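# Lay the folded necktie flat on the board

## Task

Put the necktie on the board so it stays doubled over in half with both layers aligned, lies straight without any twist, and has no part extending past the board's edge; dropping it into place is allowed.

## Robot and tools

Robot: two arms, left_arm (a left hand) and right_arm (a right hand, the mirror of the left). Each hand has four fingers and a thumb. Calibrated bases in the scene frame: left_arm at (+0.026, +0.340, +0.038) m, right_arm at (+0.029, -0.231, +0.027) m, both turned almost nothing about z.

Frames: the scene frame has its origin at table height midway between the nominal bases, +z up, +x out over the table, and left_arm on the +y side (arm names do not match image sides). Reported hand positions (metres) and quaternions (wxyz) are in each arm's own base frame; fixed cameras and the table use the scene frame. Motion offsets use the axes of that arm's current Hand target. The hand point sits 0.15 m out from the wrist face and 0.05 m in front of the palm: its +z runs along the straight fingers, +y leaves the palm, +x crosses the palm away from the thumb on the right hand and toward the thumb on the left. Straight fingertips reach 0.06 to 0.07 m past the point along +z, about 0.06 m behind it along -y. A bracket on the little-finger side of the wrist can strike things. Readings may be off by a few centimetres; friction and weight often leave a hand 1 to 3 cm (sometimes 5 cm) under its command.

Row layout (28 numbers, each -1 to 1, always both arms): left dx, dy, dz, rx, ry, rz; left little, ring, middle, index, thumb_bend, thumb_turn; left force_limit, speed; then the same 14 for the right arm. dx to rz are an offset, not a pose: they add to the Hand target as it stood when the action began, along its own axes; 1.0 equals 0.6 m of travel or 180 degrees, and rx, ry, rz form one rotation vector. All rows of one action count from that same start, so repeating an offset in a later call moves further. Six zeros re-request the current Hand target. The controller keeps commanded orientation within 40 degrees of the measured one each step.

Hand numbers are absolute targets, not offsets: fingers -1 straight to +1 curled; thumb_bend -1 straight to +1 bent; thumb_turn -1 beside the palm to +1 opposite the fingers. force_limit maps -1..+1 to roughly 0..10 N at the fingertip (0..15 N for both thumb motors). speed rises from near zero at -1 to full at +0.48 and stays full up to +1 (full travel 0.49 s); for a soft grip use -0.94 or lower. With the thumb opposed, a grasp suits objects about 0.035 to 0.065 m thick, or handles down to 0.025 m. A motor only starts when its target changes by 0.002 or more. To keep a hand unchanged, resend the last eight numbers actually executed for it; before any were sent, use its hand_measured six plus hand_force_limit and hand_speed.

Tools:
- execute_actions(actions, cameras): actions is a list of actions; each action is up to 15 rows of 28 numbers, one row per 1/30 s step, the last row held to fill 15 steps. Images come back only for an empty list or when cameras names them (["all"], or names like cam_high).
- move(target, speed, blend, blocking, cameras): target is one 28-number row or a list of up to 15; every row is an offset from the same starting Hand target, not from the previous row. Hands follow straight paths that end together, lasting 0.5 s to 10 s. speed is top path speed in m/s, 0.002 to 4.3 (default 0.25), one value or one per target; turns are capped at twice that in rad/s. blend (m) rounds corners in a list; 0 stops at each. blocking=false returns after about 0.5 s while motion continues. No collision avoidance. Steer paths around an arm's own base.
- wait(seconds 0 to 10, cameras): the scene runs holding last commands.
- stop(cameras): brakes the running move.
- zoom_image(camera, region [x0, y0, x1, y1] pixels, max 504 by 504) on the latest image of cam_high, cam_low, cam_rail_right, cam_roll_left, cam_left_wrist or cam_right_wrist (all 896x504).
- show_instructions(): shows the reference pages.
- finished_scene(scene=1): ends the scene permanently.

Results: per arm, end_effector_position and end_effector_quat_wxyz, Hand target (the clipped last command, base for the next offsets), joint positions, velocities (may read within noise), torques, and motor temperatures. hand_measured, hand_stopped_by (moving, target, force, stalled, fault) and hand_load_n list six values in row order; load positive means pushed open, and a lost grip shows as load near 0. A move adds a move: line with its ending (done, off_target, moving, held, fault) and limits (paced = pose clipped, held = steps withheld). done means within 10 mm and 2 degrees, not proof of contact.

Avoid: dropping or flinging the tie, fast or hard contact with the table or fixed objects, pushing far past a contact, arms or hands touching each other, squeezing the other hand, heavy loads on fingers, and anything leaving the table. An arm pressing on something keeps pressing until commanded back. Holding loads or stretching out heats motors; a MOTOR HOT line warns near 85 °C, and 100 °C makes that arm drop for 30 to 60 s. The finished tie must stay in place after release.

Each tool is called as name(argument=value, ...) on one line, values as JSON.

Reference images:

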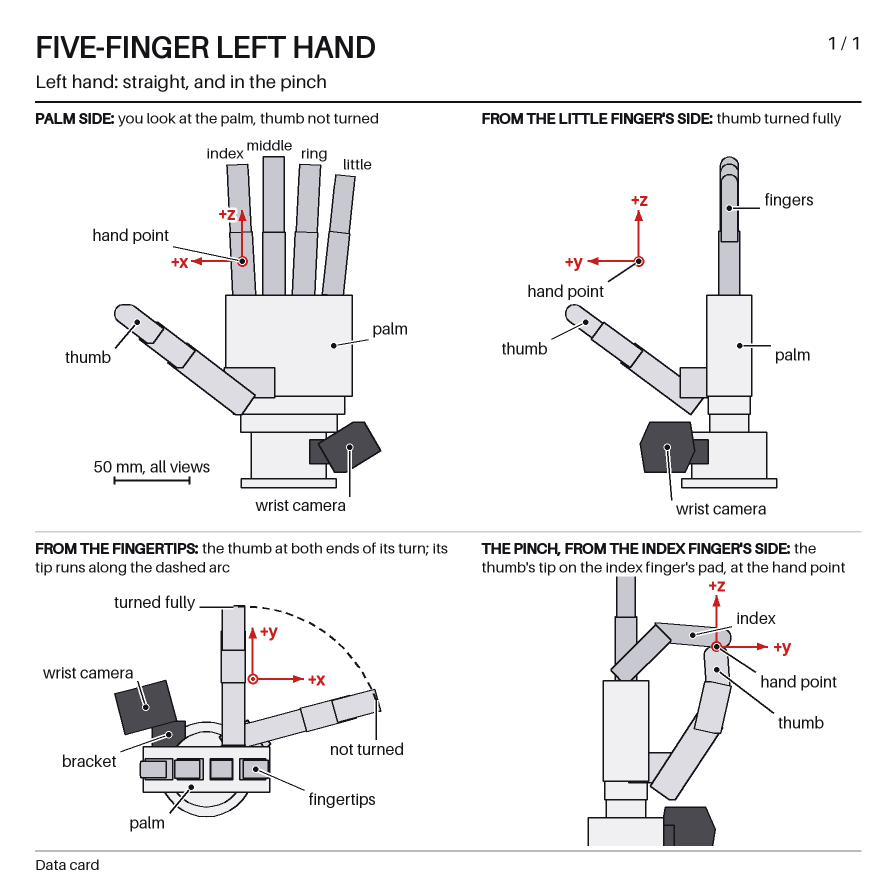

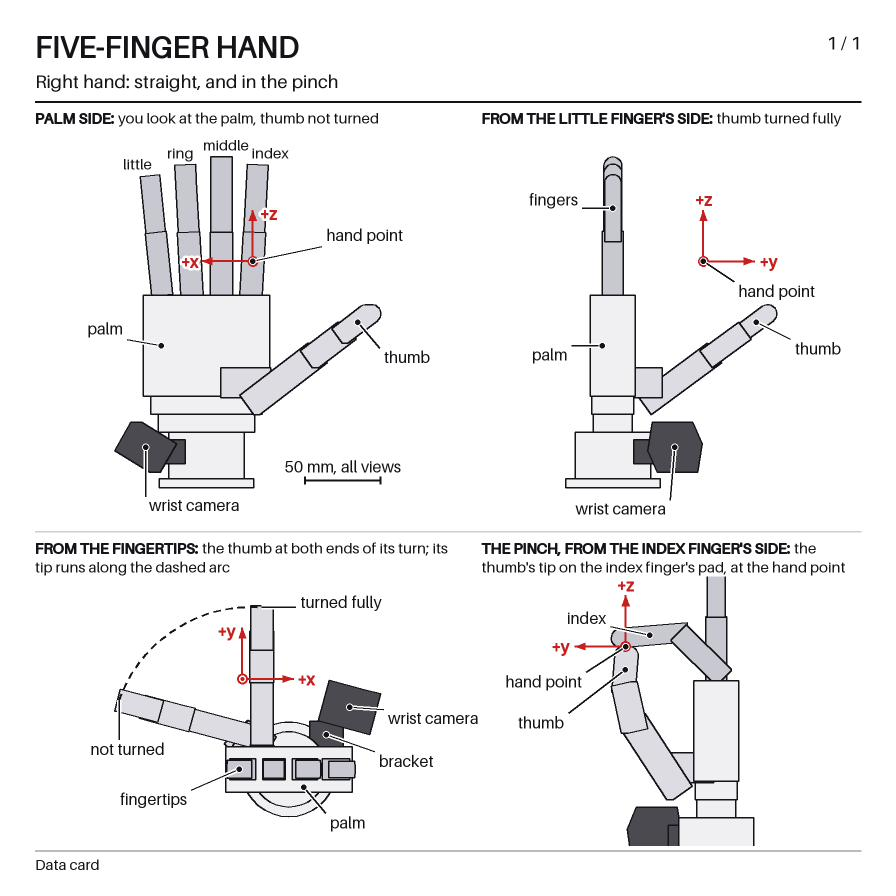

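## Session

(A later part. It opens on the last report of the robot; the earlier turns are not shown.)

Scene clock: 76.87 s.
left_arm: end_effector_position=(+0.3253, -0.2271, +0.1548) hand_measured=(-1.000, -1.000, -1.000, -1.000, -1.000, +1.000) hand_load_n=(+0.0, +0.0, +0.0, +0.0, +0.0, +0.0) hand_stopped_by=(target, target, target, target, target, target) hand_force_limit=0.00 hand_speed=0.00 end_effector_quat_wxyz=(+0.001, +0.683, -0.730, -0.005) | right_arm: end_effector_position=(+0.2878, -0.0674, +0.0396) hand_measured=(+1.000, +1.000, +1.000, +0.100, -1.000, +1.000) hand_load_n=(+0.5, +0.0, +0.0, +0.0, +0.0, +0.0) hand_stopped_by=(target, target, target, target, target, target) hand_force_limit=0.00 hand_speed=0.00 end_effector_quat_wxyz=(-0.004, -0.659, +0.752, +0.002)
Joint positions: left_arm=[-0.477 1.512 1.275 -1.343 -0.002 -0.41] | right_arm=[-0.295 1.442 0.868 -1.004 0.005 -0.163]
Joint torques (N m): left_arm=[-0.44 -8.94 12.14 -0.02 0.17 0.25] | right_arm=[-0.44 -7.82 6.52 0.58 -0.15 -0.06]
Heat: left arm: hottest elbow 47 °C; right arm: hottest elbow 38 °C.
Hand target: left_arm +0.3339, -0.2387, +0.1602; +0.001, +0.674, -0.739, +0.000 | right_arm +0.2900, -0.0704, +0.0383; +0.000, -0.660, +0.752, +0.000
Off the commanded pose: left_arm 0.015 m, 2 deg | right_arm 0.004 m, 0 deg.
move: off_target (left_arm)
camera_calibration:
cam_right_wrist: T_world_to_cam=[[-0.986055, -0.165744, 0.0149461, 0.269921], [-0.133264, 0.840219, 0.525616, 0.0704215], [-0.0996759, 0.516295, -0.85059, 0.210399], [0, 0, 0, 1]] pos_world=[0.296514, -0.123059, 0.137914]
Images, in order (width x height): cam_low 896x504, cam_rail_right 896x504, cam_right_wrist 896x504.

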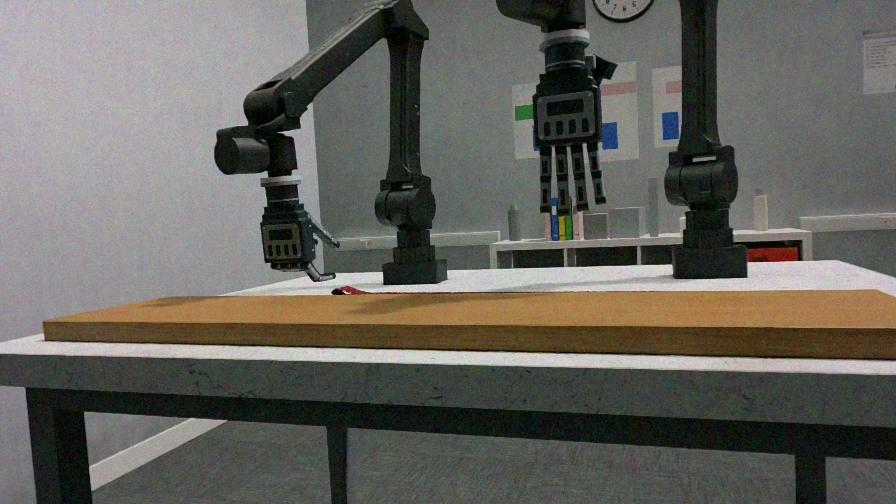

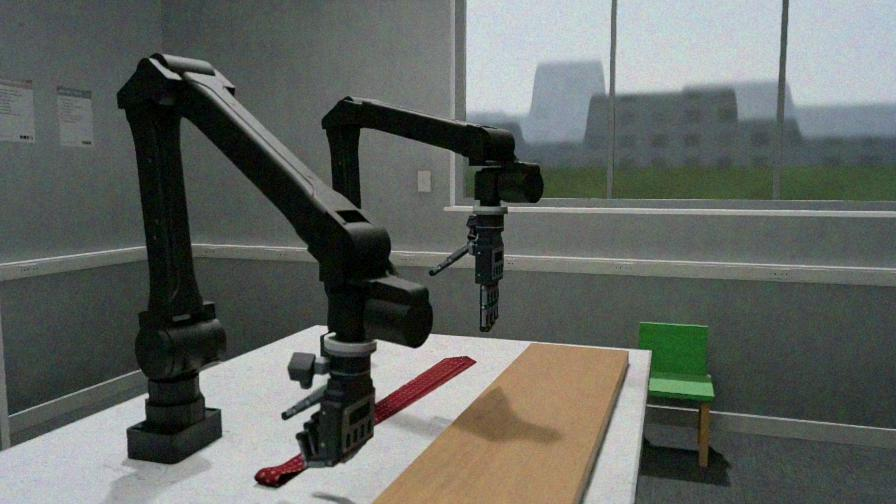

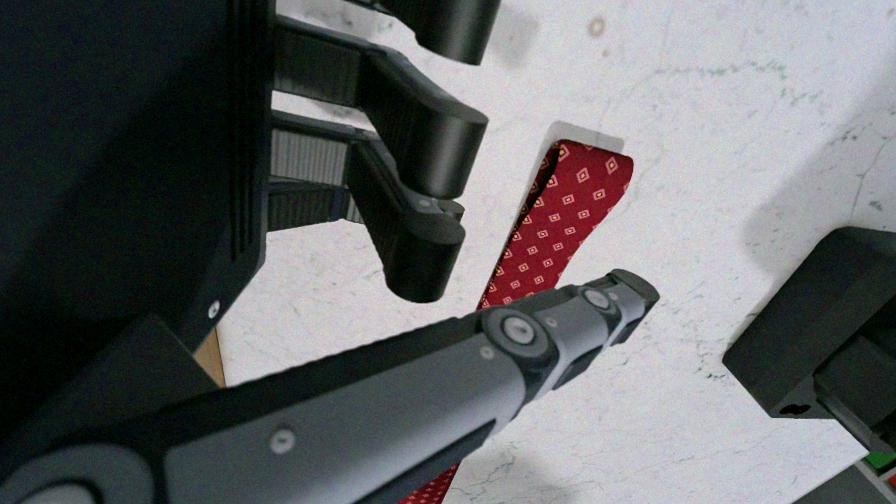

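move(target=[0,0,0,0,0,0,-1,-1,-1,-1,-1,1,0,0, 0,0,0.0433,0,0,0,1,1,1,0.1,-1,1,0,0], speed=0.05, cameras=["cam_low","cam_rail_right","cam_right_wrist"])

zoom_image(camera="cam_low", region=[290, 240, 400, 310])

zoom_image(camera="cam_rail_right", region=[240, 400, 360, 500])

Scene clock: 79.23 s.
left_arm: end_effector_position=(+0.3253, -0.2271, +0.1548) hand_measured=(-1.000, -1.000, -1.000, -1.000, -1.000, +1.000) hand_load_n=(+0.0, +0.0, +0.0, +0.0, +0.0, +0.0) hand_stopped_by=(target, target, target, target, target, target) hand_force_limit=0.00 hand_speed=0.00 end_effector_quat_wxyz=(+0.001, +0.683, -0.730, -0.005) | right_arm: end_effector_position=(+0.2886, -0.0677, +0.0144) hand_measured=(+1.000, +1.000, +1.000, +0.100, -1.000, +1.000) hand_load_n=(+0.0, +0.0, +0.0, +0.0, +0.0, +0.0) hand_stopped_by=(target, target, target, target, target, target) hand_force_limit=0.00 hand_speed=0.00 end_effector_quat_wxyz=(-0.003, -0.659, +0.752, +0.001)
Joint positions: left_arm=[-0.477 1.512 1.275 -1.343 -0.002 -0.41] | right_arm=[-0.295 1.486 0.836 -0.925 0.005 -0.163]
Joint torques (N m): left_arm=[-0.44 -8.94 12.12 -0.02 0.17 0.25] | right_arm=[-1.14 -8.7 5.89 0.55 -0.12 -0.08]
Heat: left arm: hottest elbow 48 °C; right arm: hottest elbow 38 °C.
Hand target: left_arm +0.3339, -0.2387, +0.1602; +0.001, +0.674, -0.739, +0.000 | right_arm +0.2899, -0.0703, +0.0123; +0.000, -0.660, +0.752, +0.000
Off the commanded pose: left_arm 0.015 m, 2 deg | right_arm 0.004 m, 0 deg.
move: off_target (left_arm)
camera_calibration:
cam_right_wrist: T_world_to_cam=[[-0.986028, -0.166099, 0.0126467, 0.27097], [-0.134871, 0.840592, 0.524609, 0.0844889], [-0.0977678, 0.515574, -0.851249, 0.188623], [0, 0, 0, 1]] pos_world=[0.29702, -0.123262, 0.112814]
Images, in order (width x height): cam_low 896x504, cam_rail_right 896x504, cam_right_wrist 896x504.

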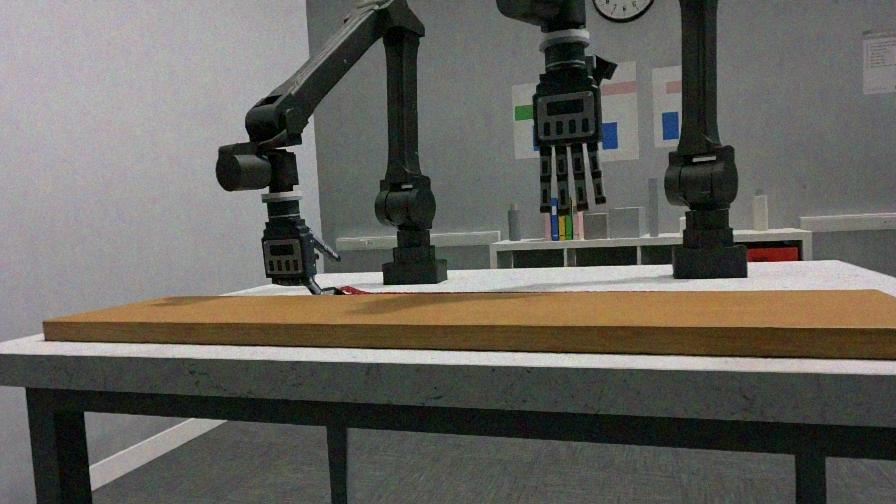

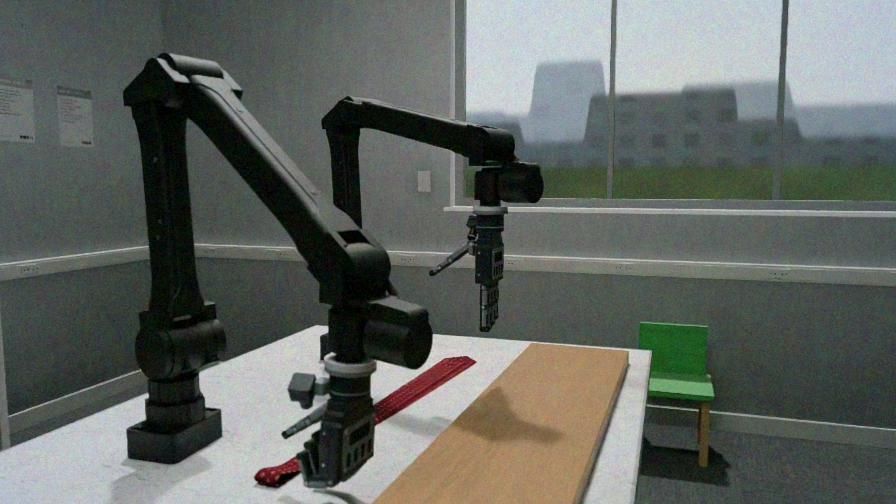

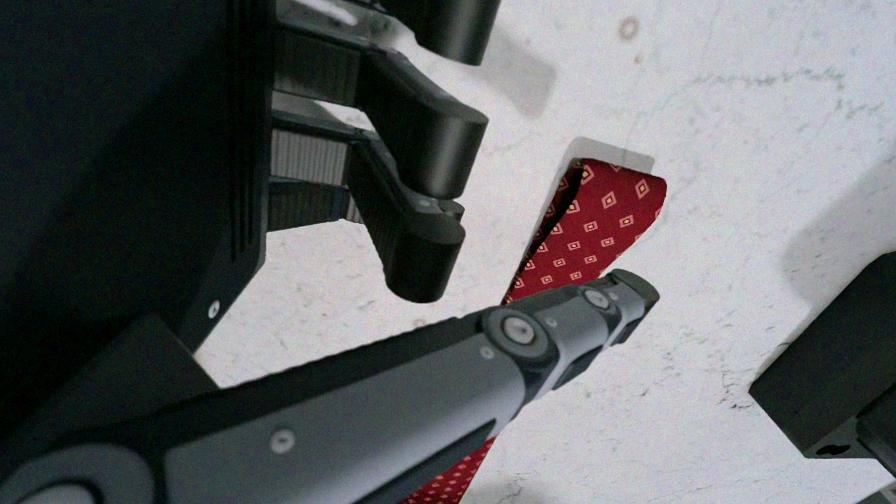

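Scaled by 4.582 from the camera's 896x504 image, which has a finer 1280x720 frame.

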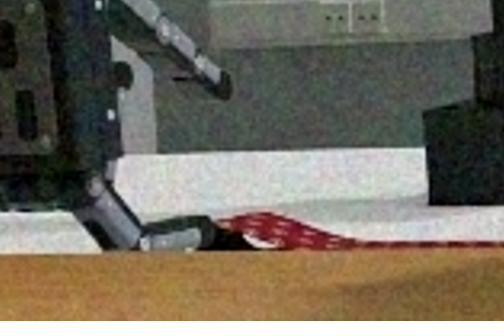

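Scaled by 4.200 from the camera's 896x504 image, which has a finer 1280x720 frame.

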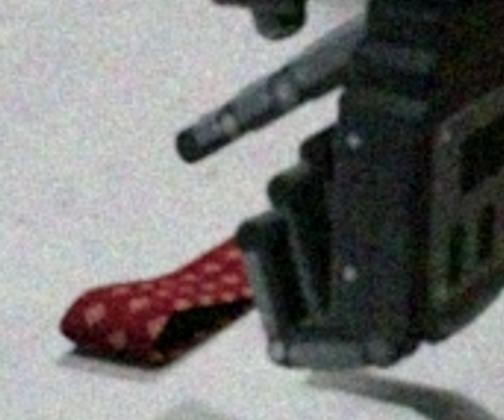

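move(target=[0,0,0,0,0,0,-1,-1,-1,-1,-1,1,0,0, 0.0083,0.0583,0,0,0,0,1,1,1,0.1,-1,1,0,0], speed=0.03, cameras=["cam_low","cam_rail_right","cam_right_wrist"])

zoom_image(camera="cam_low", region=[290, 240, 400, 310])

zoom_image(camera="cam_rail_right", region=[240, 400, 360, 500])

Scene clock: 82.47 s.
left_arm: end_effector_position=(+0.3253, -0.2271, +0.1548) hand_measured=(-1.000, -1.000, -1.000, -1.000, -1.000, +1.000) hand_load_n=(+0.0, +0.0, +0.0, +0.0, +0.0, +0.0) hand_stopped_by=(target, target, target, target, target, target) hand_force_limit=0.00 hand_speed=0.00 end_effector_quat_wxyz=(+0.001, +0.683, -0.730, -0.005) | right_arm: end_effector_position=(+0.2517, -0.0676, +0.0098) hand_measured=(+1.000, +1.000, +1.000, +0.100, -1.000, +1.000) hand_load_n=(+0.0, +0.0, +0.0, +0.0, +0.0, +0.0) hand_stopped_by=(target, target, target, target, target, target) hand_force_limit=0.00 hand_speed=0.00 end_effector_quat_wxyz=(-0.008, -0.659, +0.752, +0.009)
Joint positions: left_arm=[-0.477 1.512 1.275 -1.343 -0.002 -0.41] | right_arm=[-0.329 1.422 0.747 -0.919 0.004 -0.195]
Joint torques (N m): left_arm=[-0.38 -8.94 12.14 -0.02 0.17 0.25] | right_arm=[-0.67 -8.35 5.61 0.42 -0.16 -0.07]
Heat: left arm: hottest elbow 48 °C; right arm: hottest elbow 38 °C.
Hand target: left_arm +0.3339, -0.2387, +0.1602; +0.001, +0.674, -0.739, +0.000 | right_arm +0.2547, -0.0707, +0.0124; +0.000, -0.659, +0.752, +0.000
Off the commanded pose: left_arm 0.015 m, 2 deg | right_arm 0.005 m, 1 deg.
move: off_target (left_arm)
camera_calibration:
cam_right_wrist: T_world_to_cam=[[-0.985794, -0.165454, 0.0289008, 0.234451], [-0.124905, 0.837202, 0.53244, 0.0790788], [-0.11229, 0.521266, -0.845974, 0.184989], [0, 0, 0, 1]] pos_world=[0.26177, -0.123843, 0.107616]
Images, in order (width x height): cam_low 896x504, cam_rail_right 896x504, cam_right_wrist 896x504.

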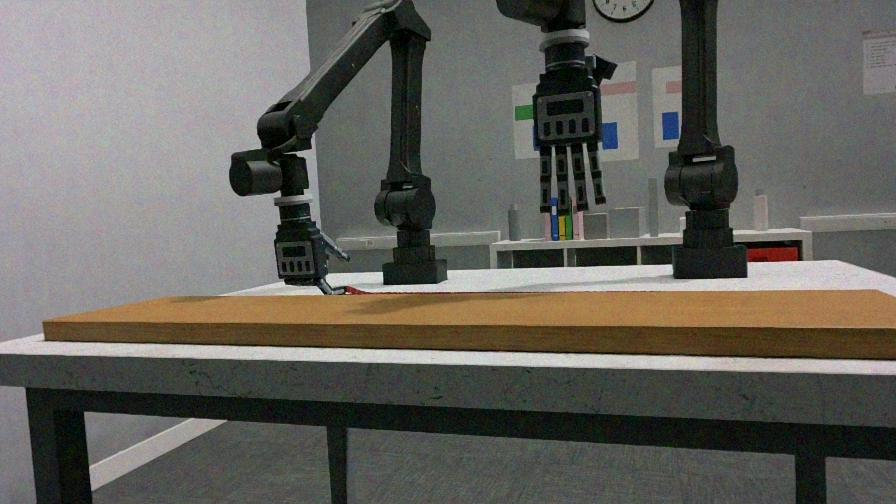

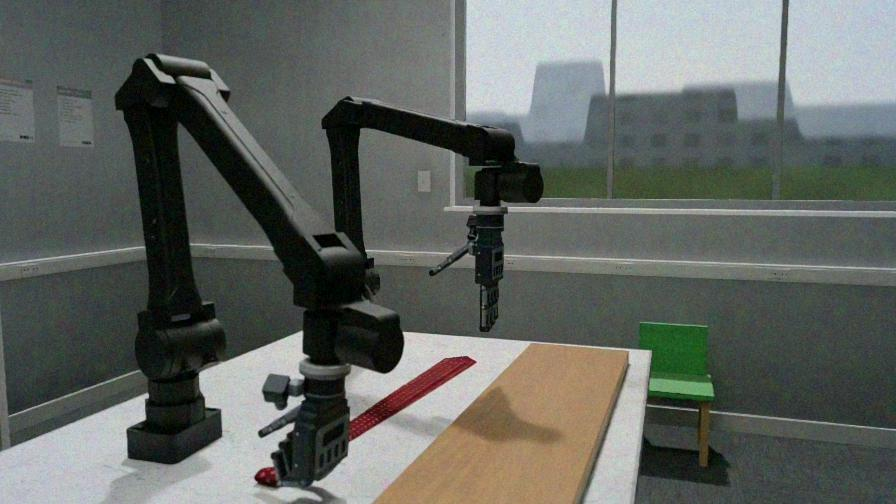

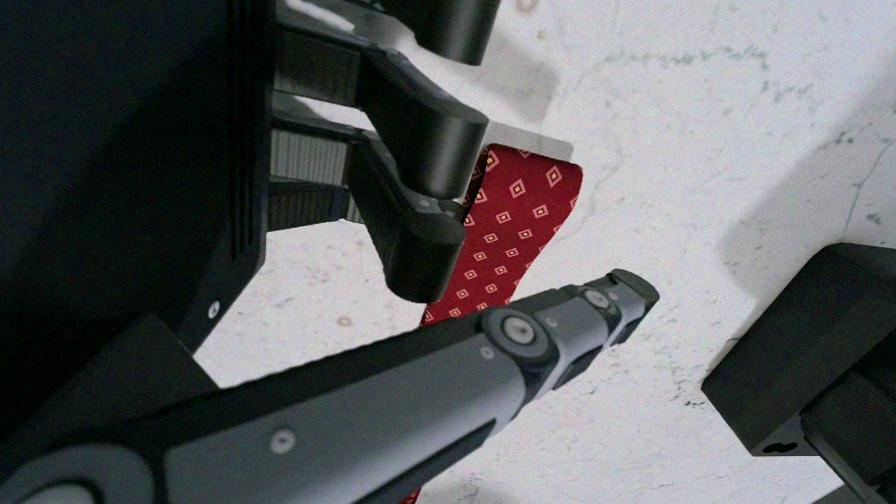

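Scaled by 4.582 from the camera's 896x504 image, which has a finer 1280x720 frame.

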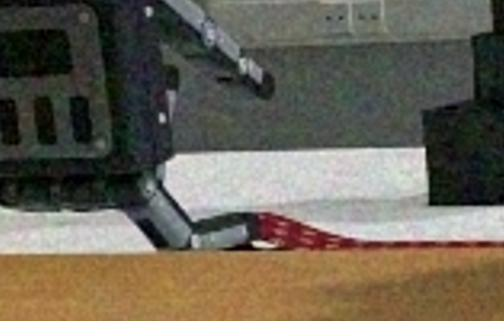

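Scaled by 4.200 from the camera's 896x504 image, which has a finer 1280x720 frame.

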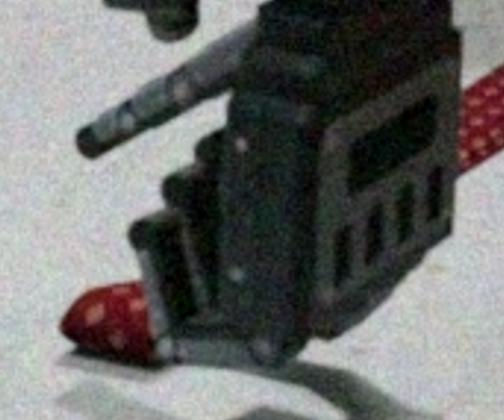

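move(target=[0,0,0,0,0,0,-1,-1,-1,-1,-1,1,0,0, 0,-0.01,-0.005,0,0,0,1,1,1,0.0,-1,1,0,-0.5], speed=0.03, cameras=["cam_low"])

zoom_image(camera="cam_low", region=[310, 255, 380, 305])

Scene clock: 84.07 s.
left_arm: end_effector_position=(+0.3253, -0.2271, +0.1548) hand_measured=(-1.000, -1.000, -1.000, -1.000, -1.000, +1.000) hand_load_n=(+0.0, +0.0, +0.0, +0.0, +0.0, +0.0) hand_stopped_by=(target, target, target, target, target, target) hand_force_limit=0.00 hand_speed=0.00 end_effector_quat_wxyz=(+0.001, +0.683, -0.730, -0.005) | right_arm: end_effector_position=(+0.2517, -0.0676, +0.0098) hand_measured=(+1.000, +1.000, +1.000, +0.000, -1.000, +1.000) hand_load_n=(+0.0, +0.0, +0.0, +0.0, +0.0, +0.0) hand_stopped_by=(target, target, target, target, target, target) hand_force_limit=0.00 hand_speed=-0.50 end_effector_quat_wxyz=(-0.008, -0.659, +0.752, +0.009)
Joint positions: left_arm=[-0.477 1.512 1.275 -1.343 -0.002 -0.41] | right_arm=[-0.329 1.422 0.747 -0.919 0.004 -0.196]
Joint torques (N m): left_arm=[-0.38 -9 12.14 -0.02 0.17 0.25] | right_arm=[-0.5 -7.53 7.15 0.08 -0.16 -0.08]
Heat: left arm: hottest elbow 49 °C; right arm: hottest elbow 37 °C.
Hand target: left_arm +0.3339, -0.2387, +0.1602; +0.001, +0.674, -0.739, +0.000 | right_arm +0.2606, -0.0715, +0.0154; +0.000, -0.659, +0.752, +0.000
Off the commanded pose: left_arm 0.015 m, 2 deg | right_arm 0.011 m, 1 deg.
move: off_target (left_arm, right_arm)
Images, in order (width x height): cam_low 896x504.

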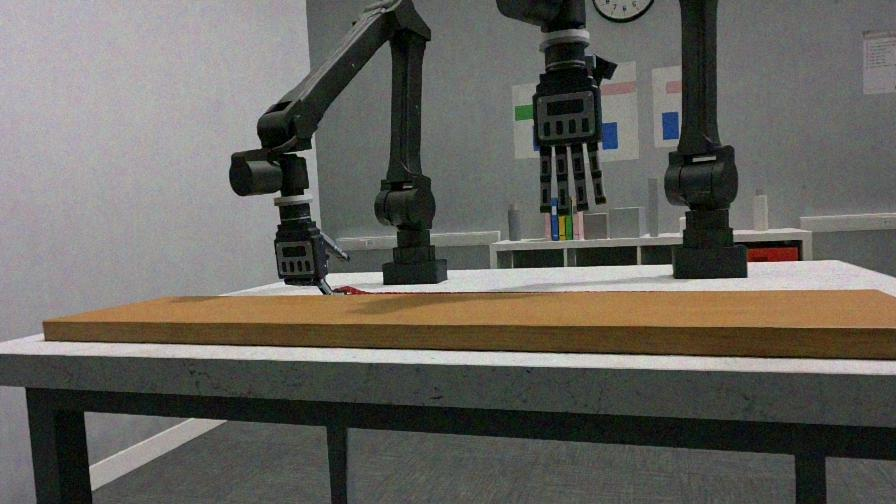

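Scaled by 7.200 from the camera's 896x504 image, which has a finer 1280x720 frame.

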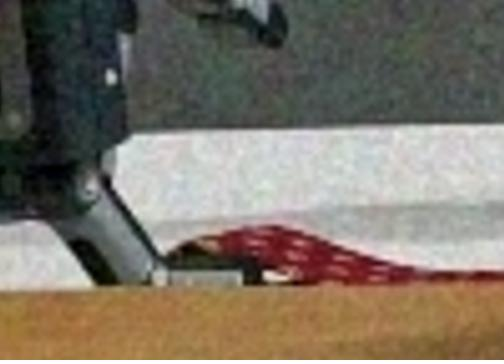

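move(target=[0,0,0,0,0,0,-1,-1,-1,-1,-1,1,0,0, 0,0.04,0.004,0,0,0,1,1,1,0.0,-1,1,0,-0.5], speed=0.03, cameras=["cam_low","cam_rail_right","cam_right_wrist"])

zoom_image(camera="cam_low", region=[310, 255, 380, 305])

zoom_image(camera="cam_rail_right", region=[240, 420, 340, 500])

Scene clock: 86.20 s.
left_arm: end_effector_position=(+0.3253, -0.2271, +0.1548) hand_measured=(-1.000, -1.000, -1.000, -1.000, -1.000, +1.000) hand_load_n=(+0.0, +0.0, +0.0, +0.0, +0.0, +0.0) hand_stopped_by=(target, target, target, target, target, target) hand_force_limit=0.00 hand_speed=0.00 end_effector_quat_wxyz=(+0.001, +0.683, -0.730, -0.005) | right_arm: end_effector_position=(+0.2346, -0.0655, +0.0106) hand_measured=(+1.000, +1.000, +1.000, +0.000, -1.000, +1.000) hand_load_n=(+0.0, +0.0, +0.0, +0.5, +0.0, +0.0) hand_stopped_by=(target, target, target, target, target, target) hand_force_limit=0.00 hand_speed=-0.50 end_effector_quat_wxyz=(-0.007, -0.659, +0.752, +0.008)
Joint positions: left_arm=[-0.477 1.512 1.275 -1.343 -0.002 -0.41] | right_arm=[-0.34 1.375 0.703 -0.919 0.004 -0.207]
Joint torques (N m): left_arm=[-0.38 -9 12.12 -0.02 0.17 0.25] | right_arm=[-0.5 -7.47 6.02 0.55 -0.17 -0.06]
Heat: left arm: hottest elbow 49 °C; right arm: hottest elbow 37 °C.
Hand target: left_arm +0.3339, -0.2387, +0.1602; +0.001, +0.674, -0.739, +0.000 | right_arm +0.2367, -0.0683, +0.0129; +0.000, -0.660, +0.752, +0.000
Off the commanded pose: left_arm 0.015 m, 2 deg | right_arm 0.004 m, 1 deg.
move: off_target (left_arm)
camera_calibration:
cam_right_wrist: T_world_to_cam=[[-0.985802, -0.165858, 0.0261997, 0.217974], [-0.126791, 0.83755, 0.531446, 0.0753479], [-0.110088, 0.520578, -0.846687, 0.182086], [0, 0, 0, 1]] pos_world=[0.244478, -0.121745, 0.108416]
Images, in order (width x height): cam_low 896x504, cam_rail_right 896x504, cam_right_wrist 896x504.

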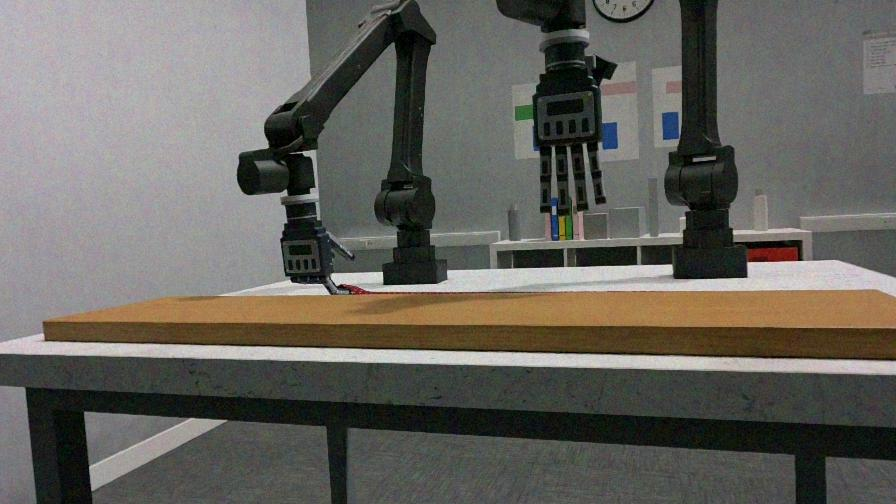

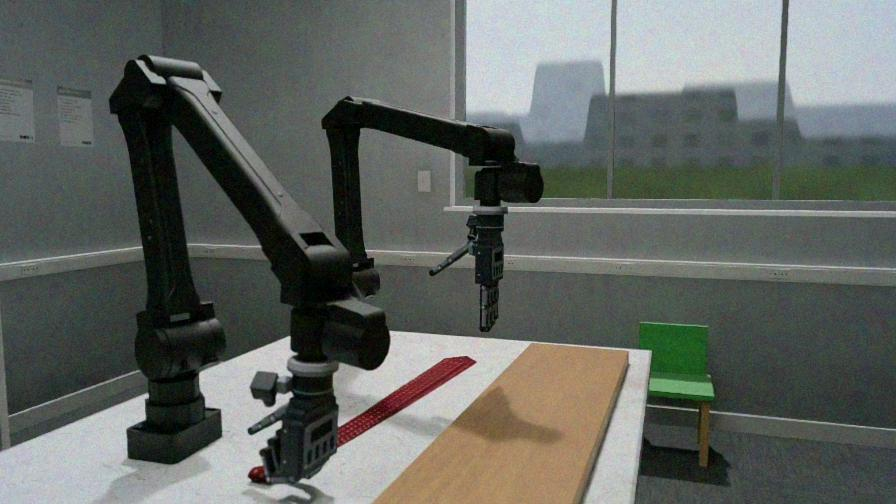

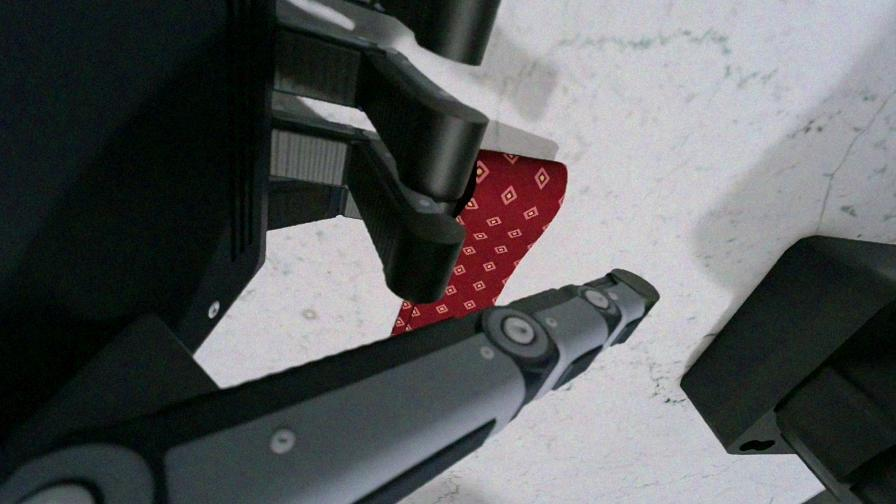

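Scaled by 7.200 from the camera's 896x504 image, which has a finer 1280x720 frame.

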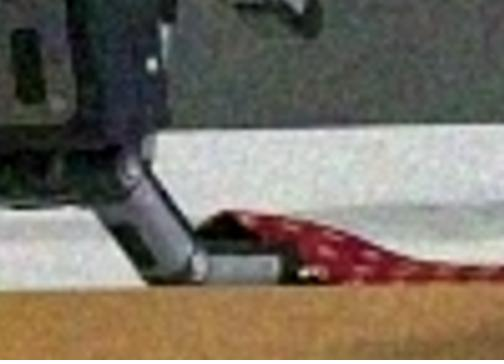

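Scaled by 5.040 from the camera's 896x504 image, which has a finer 1280x720 frame.

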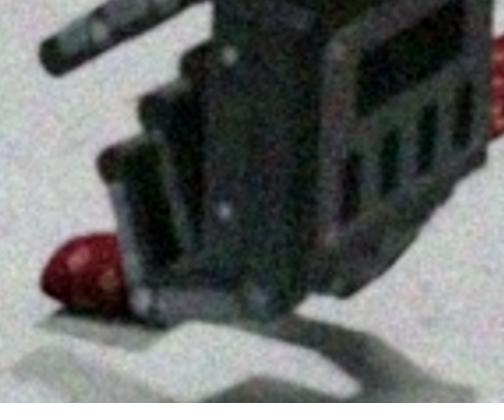

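move(target=[0,0,0,0,0,0,-1,-1,-1,-1,-1,1,0,0, 0,-0.033,-0.0083,0,0,0,1,1,1,0.0,-1,1,0,-0.5], speed=0.05, cameras=["cam_low"])

zoom_image(camera="cam_low", region=[310, 255, 380, 305])

Scene clock: 88.80 s.
left_arm: end_effector_position=(+0.3253, -0.2271, +0.1548) hand_measured=(-1.000, -1.000, -1.000, -1.000, -1.000, +1.000) hand_load_n=(+0.0, +0.0, +0.0, +0.0, +0.0, +0.0) hand_stopped_by=(target, target, target, target, target, target) hand_force_limit=0.00 hand_speed=0.00 end_effector_quat_wxyz=(+0.001, +0.683, -0.730, -0.005) | right_arm: end_effector_position=(+0.2393, -0.0672, +0.0095) hand_measured=(+1.000, +1.000, +1.000, +0.000, -1.000, +1.000) hand_load_n=(+0.0, +0.0, +0.0, +0.0, -0.5, +0.0) hand_stopped_by=(target, target, target, target, target, target) hand_force_limit=0.00 hand_speed=-0.50 end_effector_quat_wxyz=(-0.008, -0.659, +0.752, +0.010)
Joint positions: left_arm=[-0.477 1.512 1.275 -1.343 -0.002 -0.41] | right_arm=[-0.34 1.394 0.717 -0.919 0.004 -0.208]
Joint torques (N m): left_arm=[-0.38 -8.94 12.12 -0.03 0.16 0.25] | right_arm=[0.26 -7.12 9.33 0.01 -0.18 0.04]
Motor temperatures (°C): left_arm=[33 29 50 28 29 30] | right_arm=[29 29 37 29 30 29]
Heat: left arm: hottest elbow 50 °C; right arm: hottest elbow 37 °C.
Hand target: left_arm +0.3339, -0.2387, +0.1602; +0.001, +0.674, -0.739, +0.000 | right_arm +0.2564, -0.0710, +0.0179; +0.000, -0.660, +0.752, +0.000
Off the commanded pose: left_arm 0.015 m, 2 deg | right_arm 0.019 m, 1 deg.
move: off_target (left_arm, right_arm)
Images, in order (width x height): cam_low 896x504.

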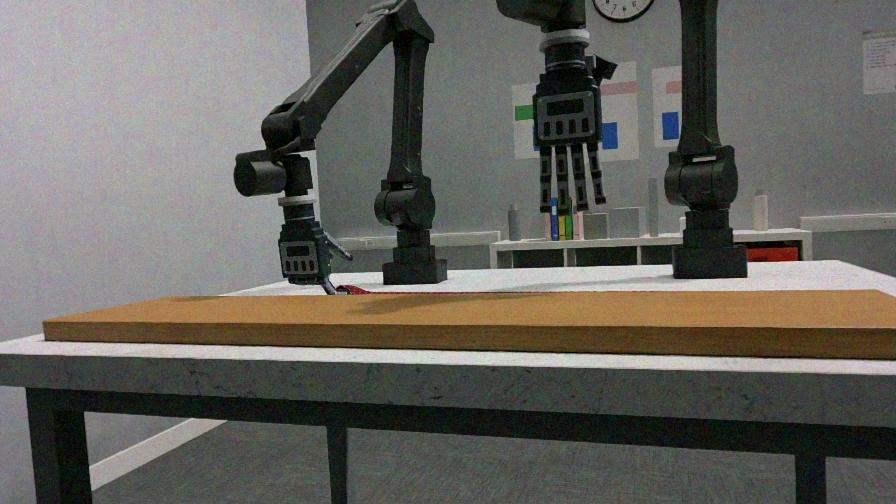

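Scaled by 7.200 from the camera's 896x504 image, which has a finer 1280x720 frame.

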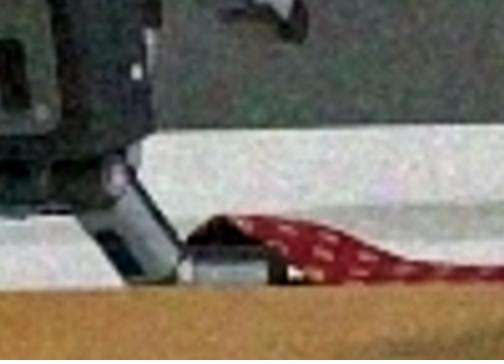

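move(target=[0,0,0,0,0,0,-1,-1,-1,-1,-1,1,0,0, 0.011,-0.0317,0,0,0,0,1,1,1,0.0,-1,1,0,-0.5], speed=0.08, cameras=["cam_low"])

zoom_image(camera="cam_low", region=[310, 255, 380, 305])

Scene clock: 91.37 s.
left_arm: end_effector_position=(+0.3253, -0.2271, +0.1548) hand_measured=(-1.000, -1.000, -1.000, -1.000, -1.000, +1.000) hand_load_n=(+0.0, +0.0, +0.0, +0.0, +0.0, +0.0) hand_stopped_by=(target, target, target, target, target, target) hand_force_limit=0.00 hand_speed=0.00 end_effector_quat_wxyz=(+0.001, +0.683, -0.730, -0.005) | right_arm: end_effector_position=(+0.2581, -0.0739, +0.0096) hand_measured=(+1.000, +1.000, +1.000, +0.000, -1.000, +1.000) hand_load_n=(+0.0, +0.0, +0.0, +0.0, +0.0, +0.0) hand_stopped_by=(target, target, target, target, target, target) hand_force_limit=0.00 hand_speed=-0.50 end_effector_quat_wxyz=(-0.008, -0.659, +0.752, +0.009)
Joint positions: left_arm=[-0.477 1.512 1.275 -1.343 -0.002 -0.41] | right_arm=[-0.34 1.444 0.77 -0.92 0.004 -0.208]
Joint torques (N m): left_arm=[-0.38 -8.94 12.14 -0.03 0.16 0.25] | right_arm=[-0.26 -7.59 8.95 0.1 -0.1 -0.07]
Heat: left arm: hottest elbow 50 °C; right arm: hottest elbow 37 °C.
Hand target: left_arm +0.3339, -0.2387, +0.1602; +0.001, +0.674, -0.739, +0.000 | right_arm +0.2744, -0.0800, +0.0179; +0.000, -0.660, +0.752, +0.000
Off the commanded pose: left_arm 0.015 m, 2 deg | right_arm 0.019 m, 1 deg.
move: off_target (left_arm, right_arm)
Images, in order (width x height): cam_low 896x504.

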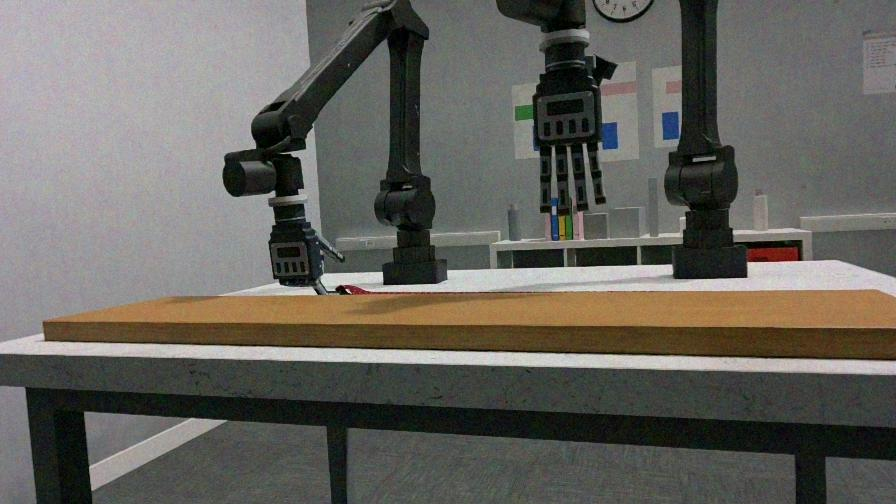

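Scaled by 7.200 from the camera's 896x504 image, which has a finer 1280x720 frame.

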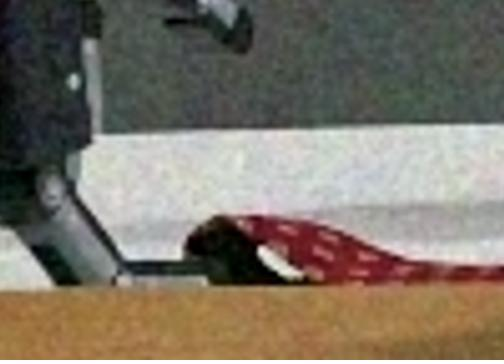

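move(target=[0,0,0,0,0,0,-1,-1,-1,-1,-1,1,0,0, 0.011,0.0195,-0.01,0,0,0,1,1,1,0.0,-1,1,0,-0.5], speed=0.08, cameras=["cam_low"])

zoom_image(camera="cam_low", region=[310, 255, 380, 305])

Scene clock: 93.27 s.
left_arm: end_effector_position=(+0.3253, -0.2271, +0.1548) hand_measured=(-1.000, -1.000, -1.000, -1.000, -1.000, +1.000) hand_load_n=(+0.0, +0.0, +0.0, +0.5, +0.0, +0.0) hand_stopped_by=(target, target, target, target, target, target) hand_force_limit=0.00 hand_speed=0.00 end_effector_quat_wxyz=(+0.001, +0.683, -0.730, -0.005) | right_arm: end_effector_position=(+0.2529, -0.0794, +0.0146) hand_measured=(+1.000, +1.000, +1.000, +0.000, -1.000, +1.000) hand_load_n=(+0.0, +0.0, +0.0, +0.0, +0.0, +0.0) hand_stopped_by=(target, target, target, target, target, target) hand_force_limit=0.00 hand_speed=-0.50 end_effector_quat_wxyz=(-0.008, -0.658, +0.753, +0.011)
Joint positions: left_arm=[-0.477 1.512 1.275 -1.343 -0.002 -0.41] | right_arm=[-0.361 1.429 0.77 -0.938 0.004 -0.228]
Joint torques (N m): left_arm=[-0.38 -8.94 12.14 -0.03 0.17 0.25] | right_arm=[-0.56 -9.05 7.91 -0.29 -0.16 -0.1]
Heat: left arm: hottest elbow 50 °C; right arm: hottest elbow 37 °C.
Hand target: left_arm +0.3339, -0.2387, +0.1602; +0.001, +0.674, -0.739, +0.000 | right_arm +0.2619, -0.0850, +0.0239; -0.001, -0.659, +0.752, +0.000
Off the commanded pose: left_arm 0.015 m, 2 deg | right_arm 0.014 m, 2 deg.
move: off_target (left_arm, right_arm)
Images, in order (width x height): cam_low 896x504.

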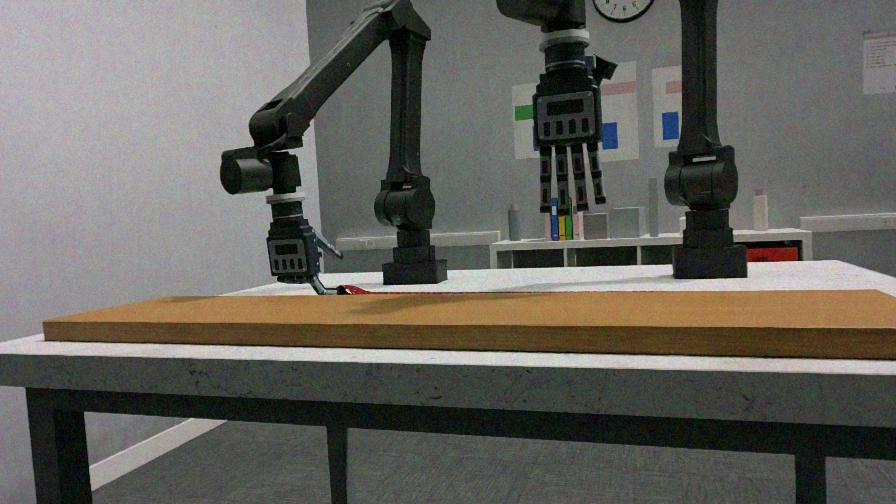

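Scaled by 7.200 from the camera's 896x504 image, which has a finer 1280x720 frame.

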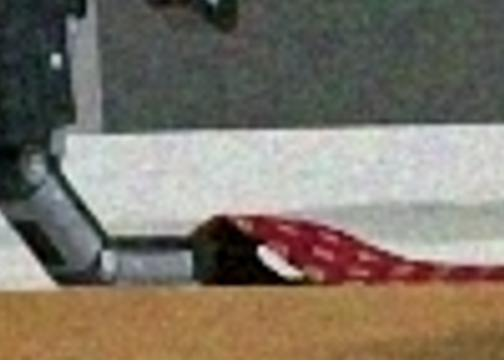

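move(target=[0,0,0,0,0,0,-1,-1,-1,-1,-1,1,0,0, -0.003,0.0993,0.0148,0,0,0,1,1,1,0.0,-1,1,0,-0.5], speed=0.04, cameras=["cam_low","cam_rail_right","cam_right_wrist"])

zoom_image(camera="cam_low", region=[310, 255, 380, 305])

zoom_image(camera="cam_rail_right", region=[220, 420, 320, 500])

Scene clock: 95.97 s.
left_arm: end_effector_position=(+0.3253, -0.2271, +0.1548) hand_measured=(-1.000, -1.000, -1.000, -1.000, -1.000, +1.000) hand_load_n=(+0.0, +0.0, +0.0, +0.0, +0.0, +0.0) hand_stopped_by=(target, target, target, target, target, target) hand_force_limit=0.00 hand_speed=0.00 end_effector_quat_wxyz=(+0.001, +0.683, -0.730, -0.005) | right_arm: end_effector_position=(+0.2007, -0.0725, +0.0136) hand_measured=(+1.000, +1.000, +1.000, +0.000, -1.000, +1.000) hand_load_n=(+0.0, +0.0, +0.0, +0.0, +0.0, +0.0) hand_stopped_by=(target, target, target, target, target, target) hand_force_limit=0.00 hand_speed=-0.50 end_effector_quat_wxyz=(-0.006, -0.659, +0.752, +0.008)
Joint positions: left_arm=[-0.477 1.512 1.275 -1.343 -0.002 -0.41] | right_arm=[-0.404 1.29 0.634 -0.936 0.004 -0.271]
Joint torques (N m): left_arm=[-0.38 -8.94 12.14 -0.02 0.17 0.25] | right_arm=[-0.44 -6.95 5.79 0.69 -0.08 -0.08]
Heat: left arm: hottest elbow 51 °C; right arm: hottest elbow 37 °C.
Hand target: left_arm +0.3339, -0.2387, +0.1602; +0.001, +0.674, -0.739, +0.000 | right_arm +0.2030, -0.0754, +0.0151; -0.001, -0.659, +0.752, +0.000
Off the commanded pose: left_arm 0.015 m, 2 deg | right_arm 0.004 m, 1 deg.
move: off_target (left_arm)
camera_calibration:
cam_right_wrist: T_world_to_cam=[[-0.985856, -0.165499, 0.0264158, 0.183333], [-0.12619, 0.836746, 0.532853, 0.0750106], [-0.11029, 0.521983, -0.845796, 0.184713], [0, 0, 0, 1]] pos_world=[0.210577, -0.12884, 0.111417]
Images, in order (width x height): cam_low 896x504, cam_rail_right 896x504, cam_right_wrist 896x504.

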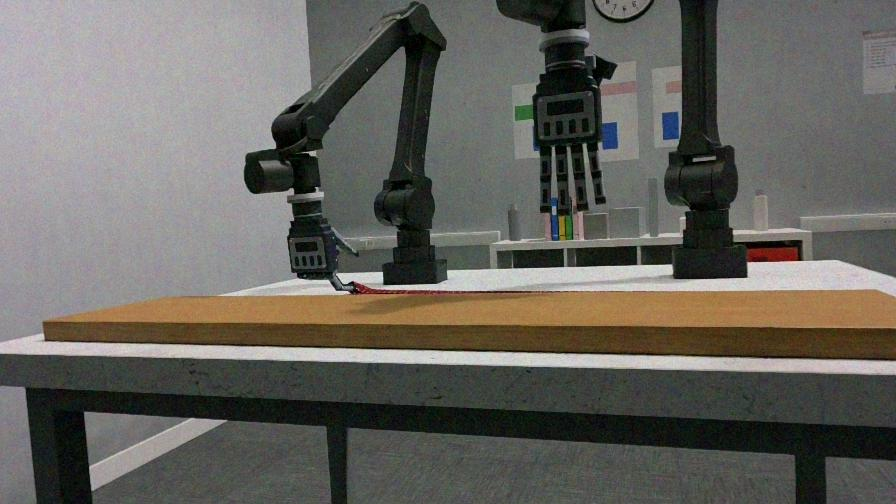

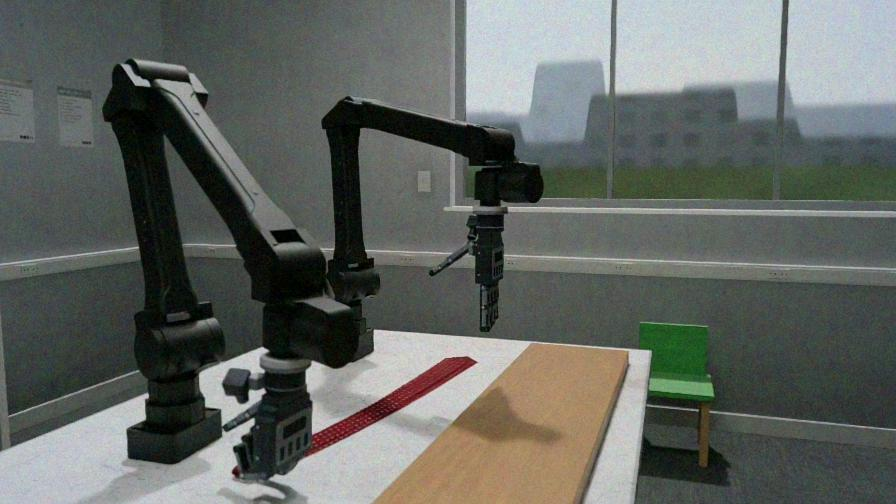

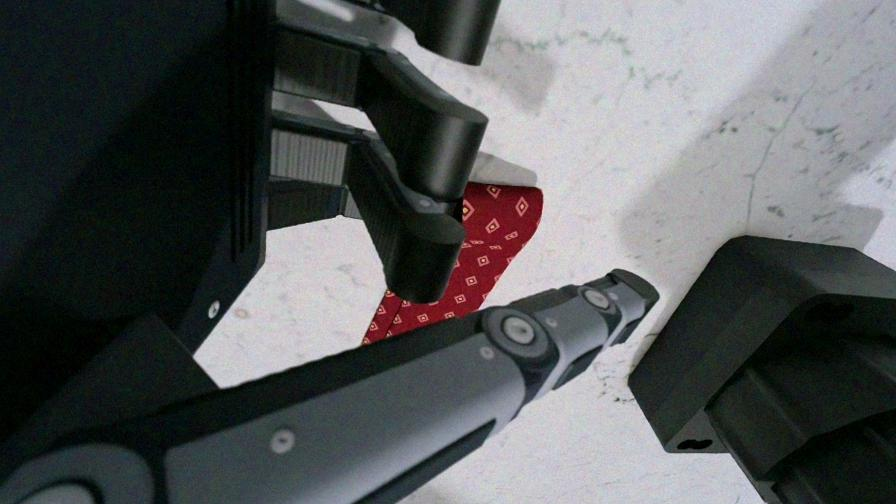

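Scaled by 7.200 from the camera's 896x504 image, which has a finer 1280x720 frame.

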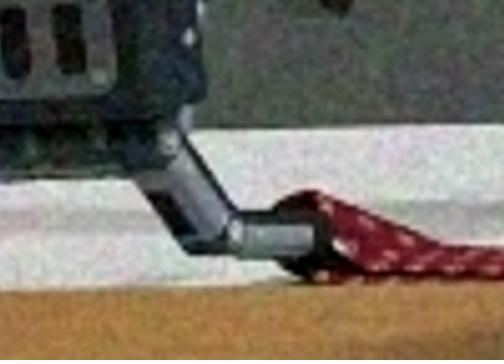

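Scaled by 5.040 from the camera's 896x504 image, which has a finer 1280x720 frame.

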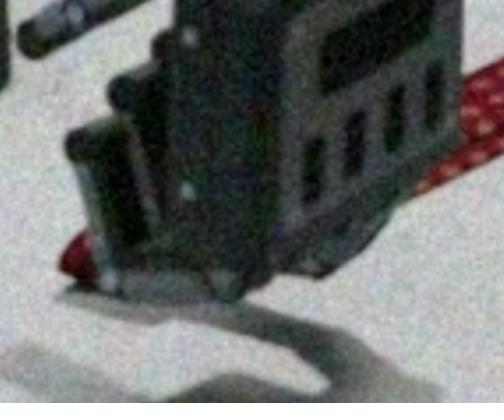

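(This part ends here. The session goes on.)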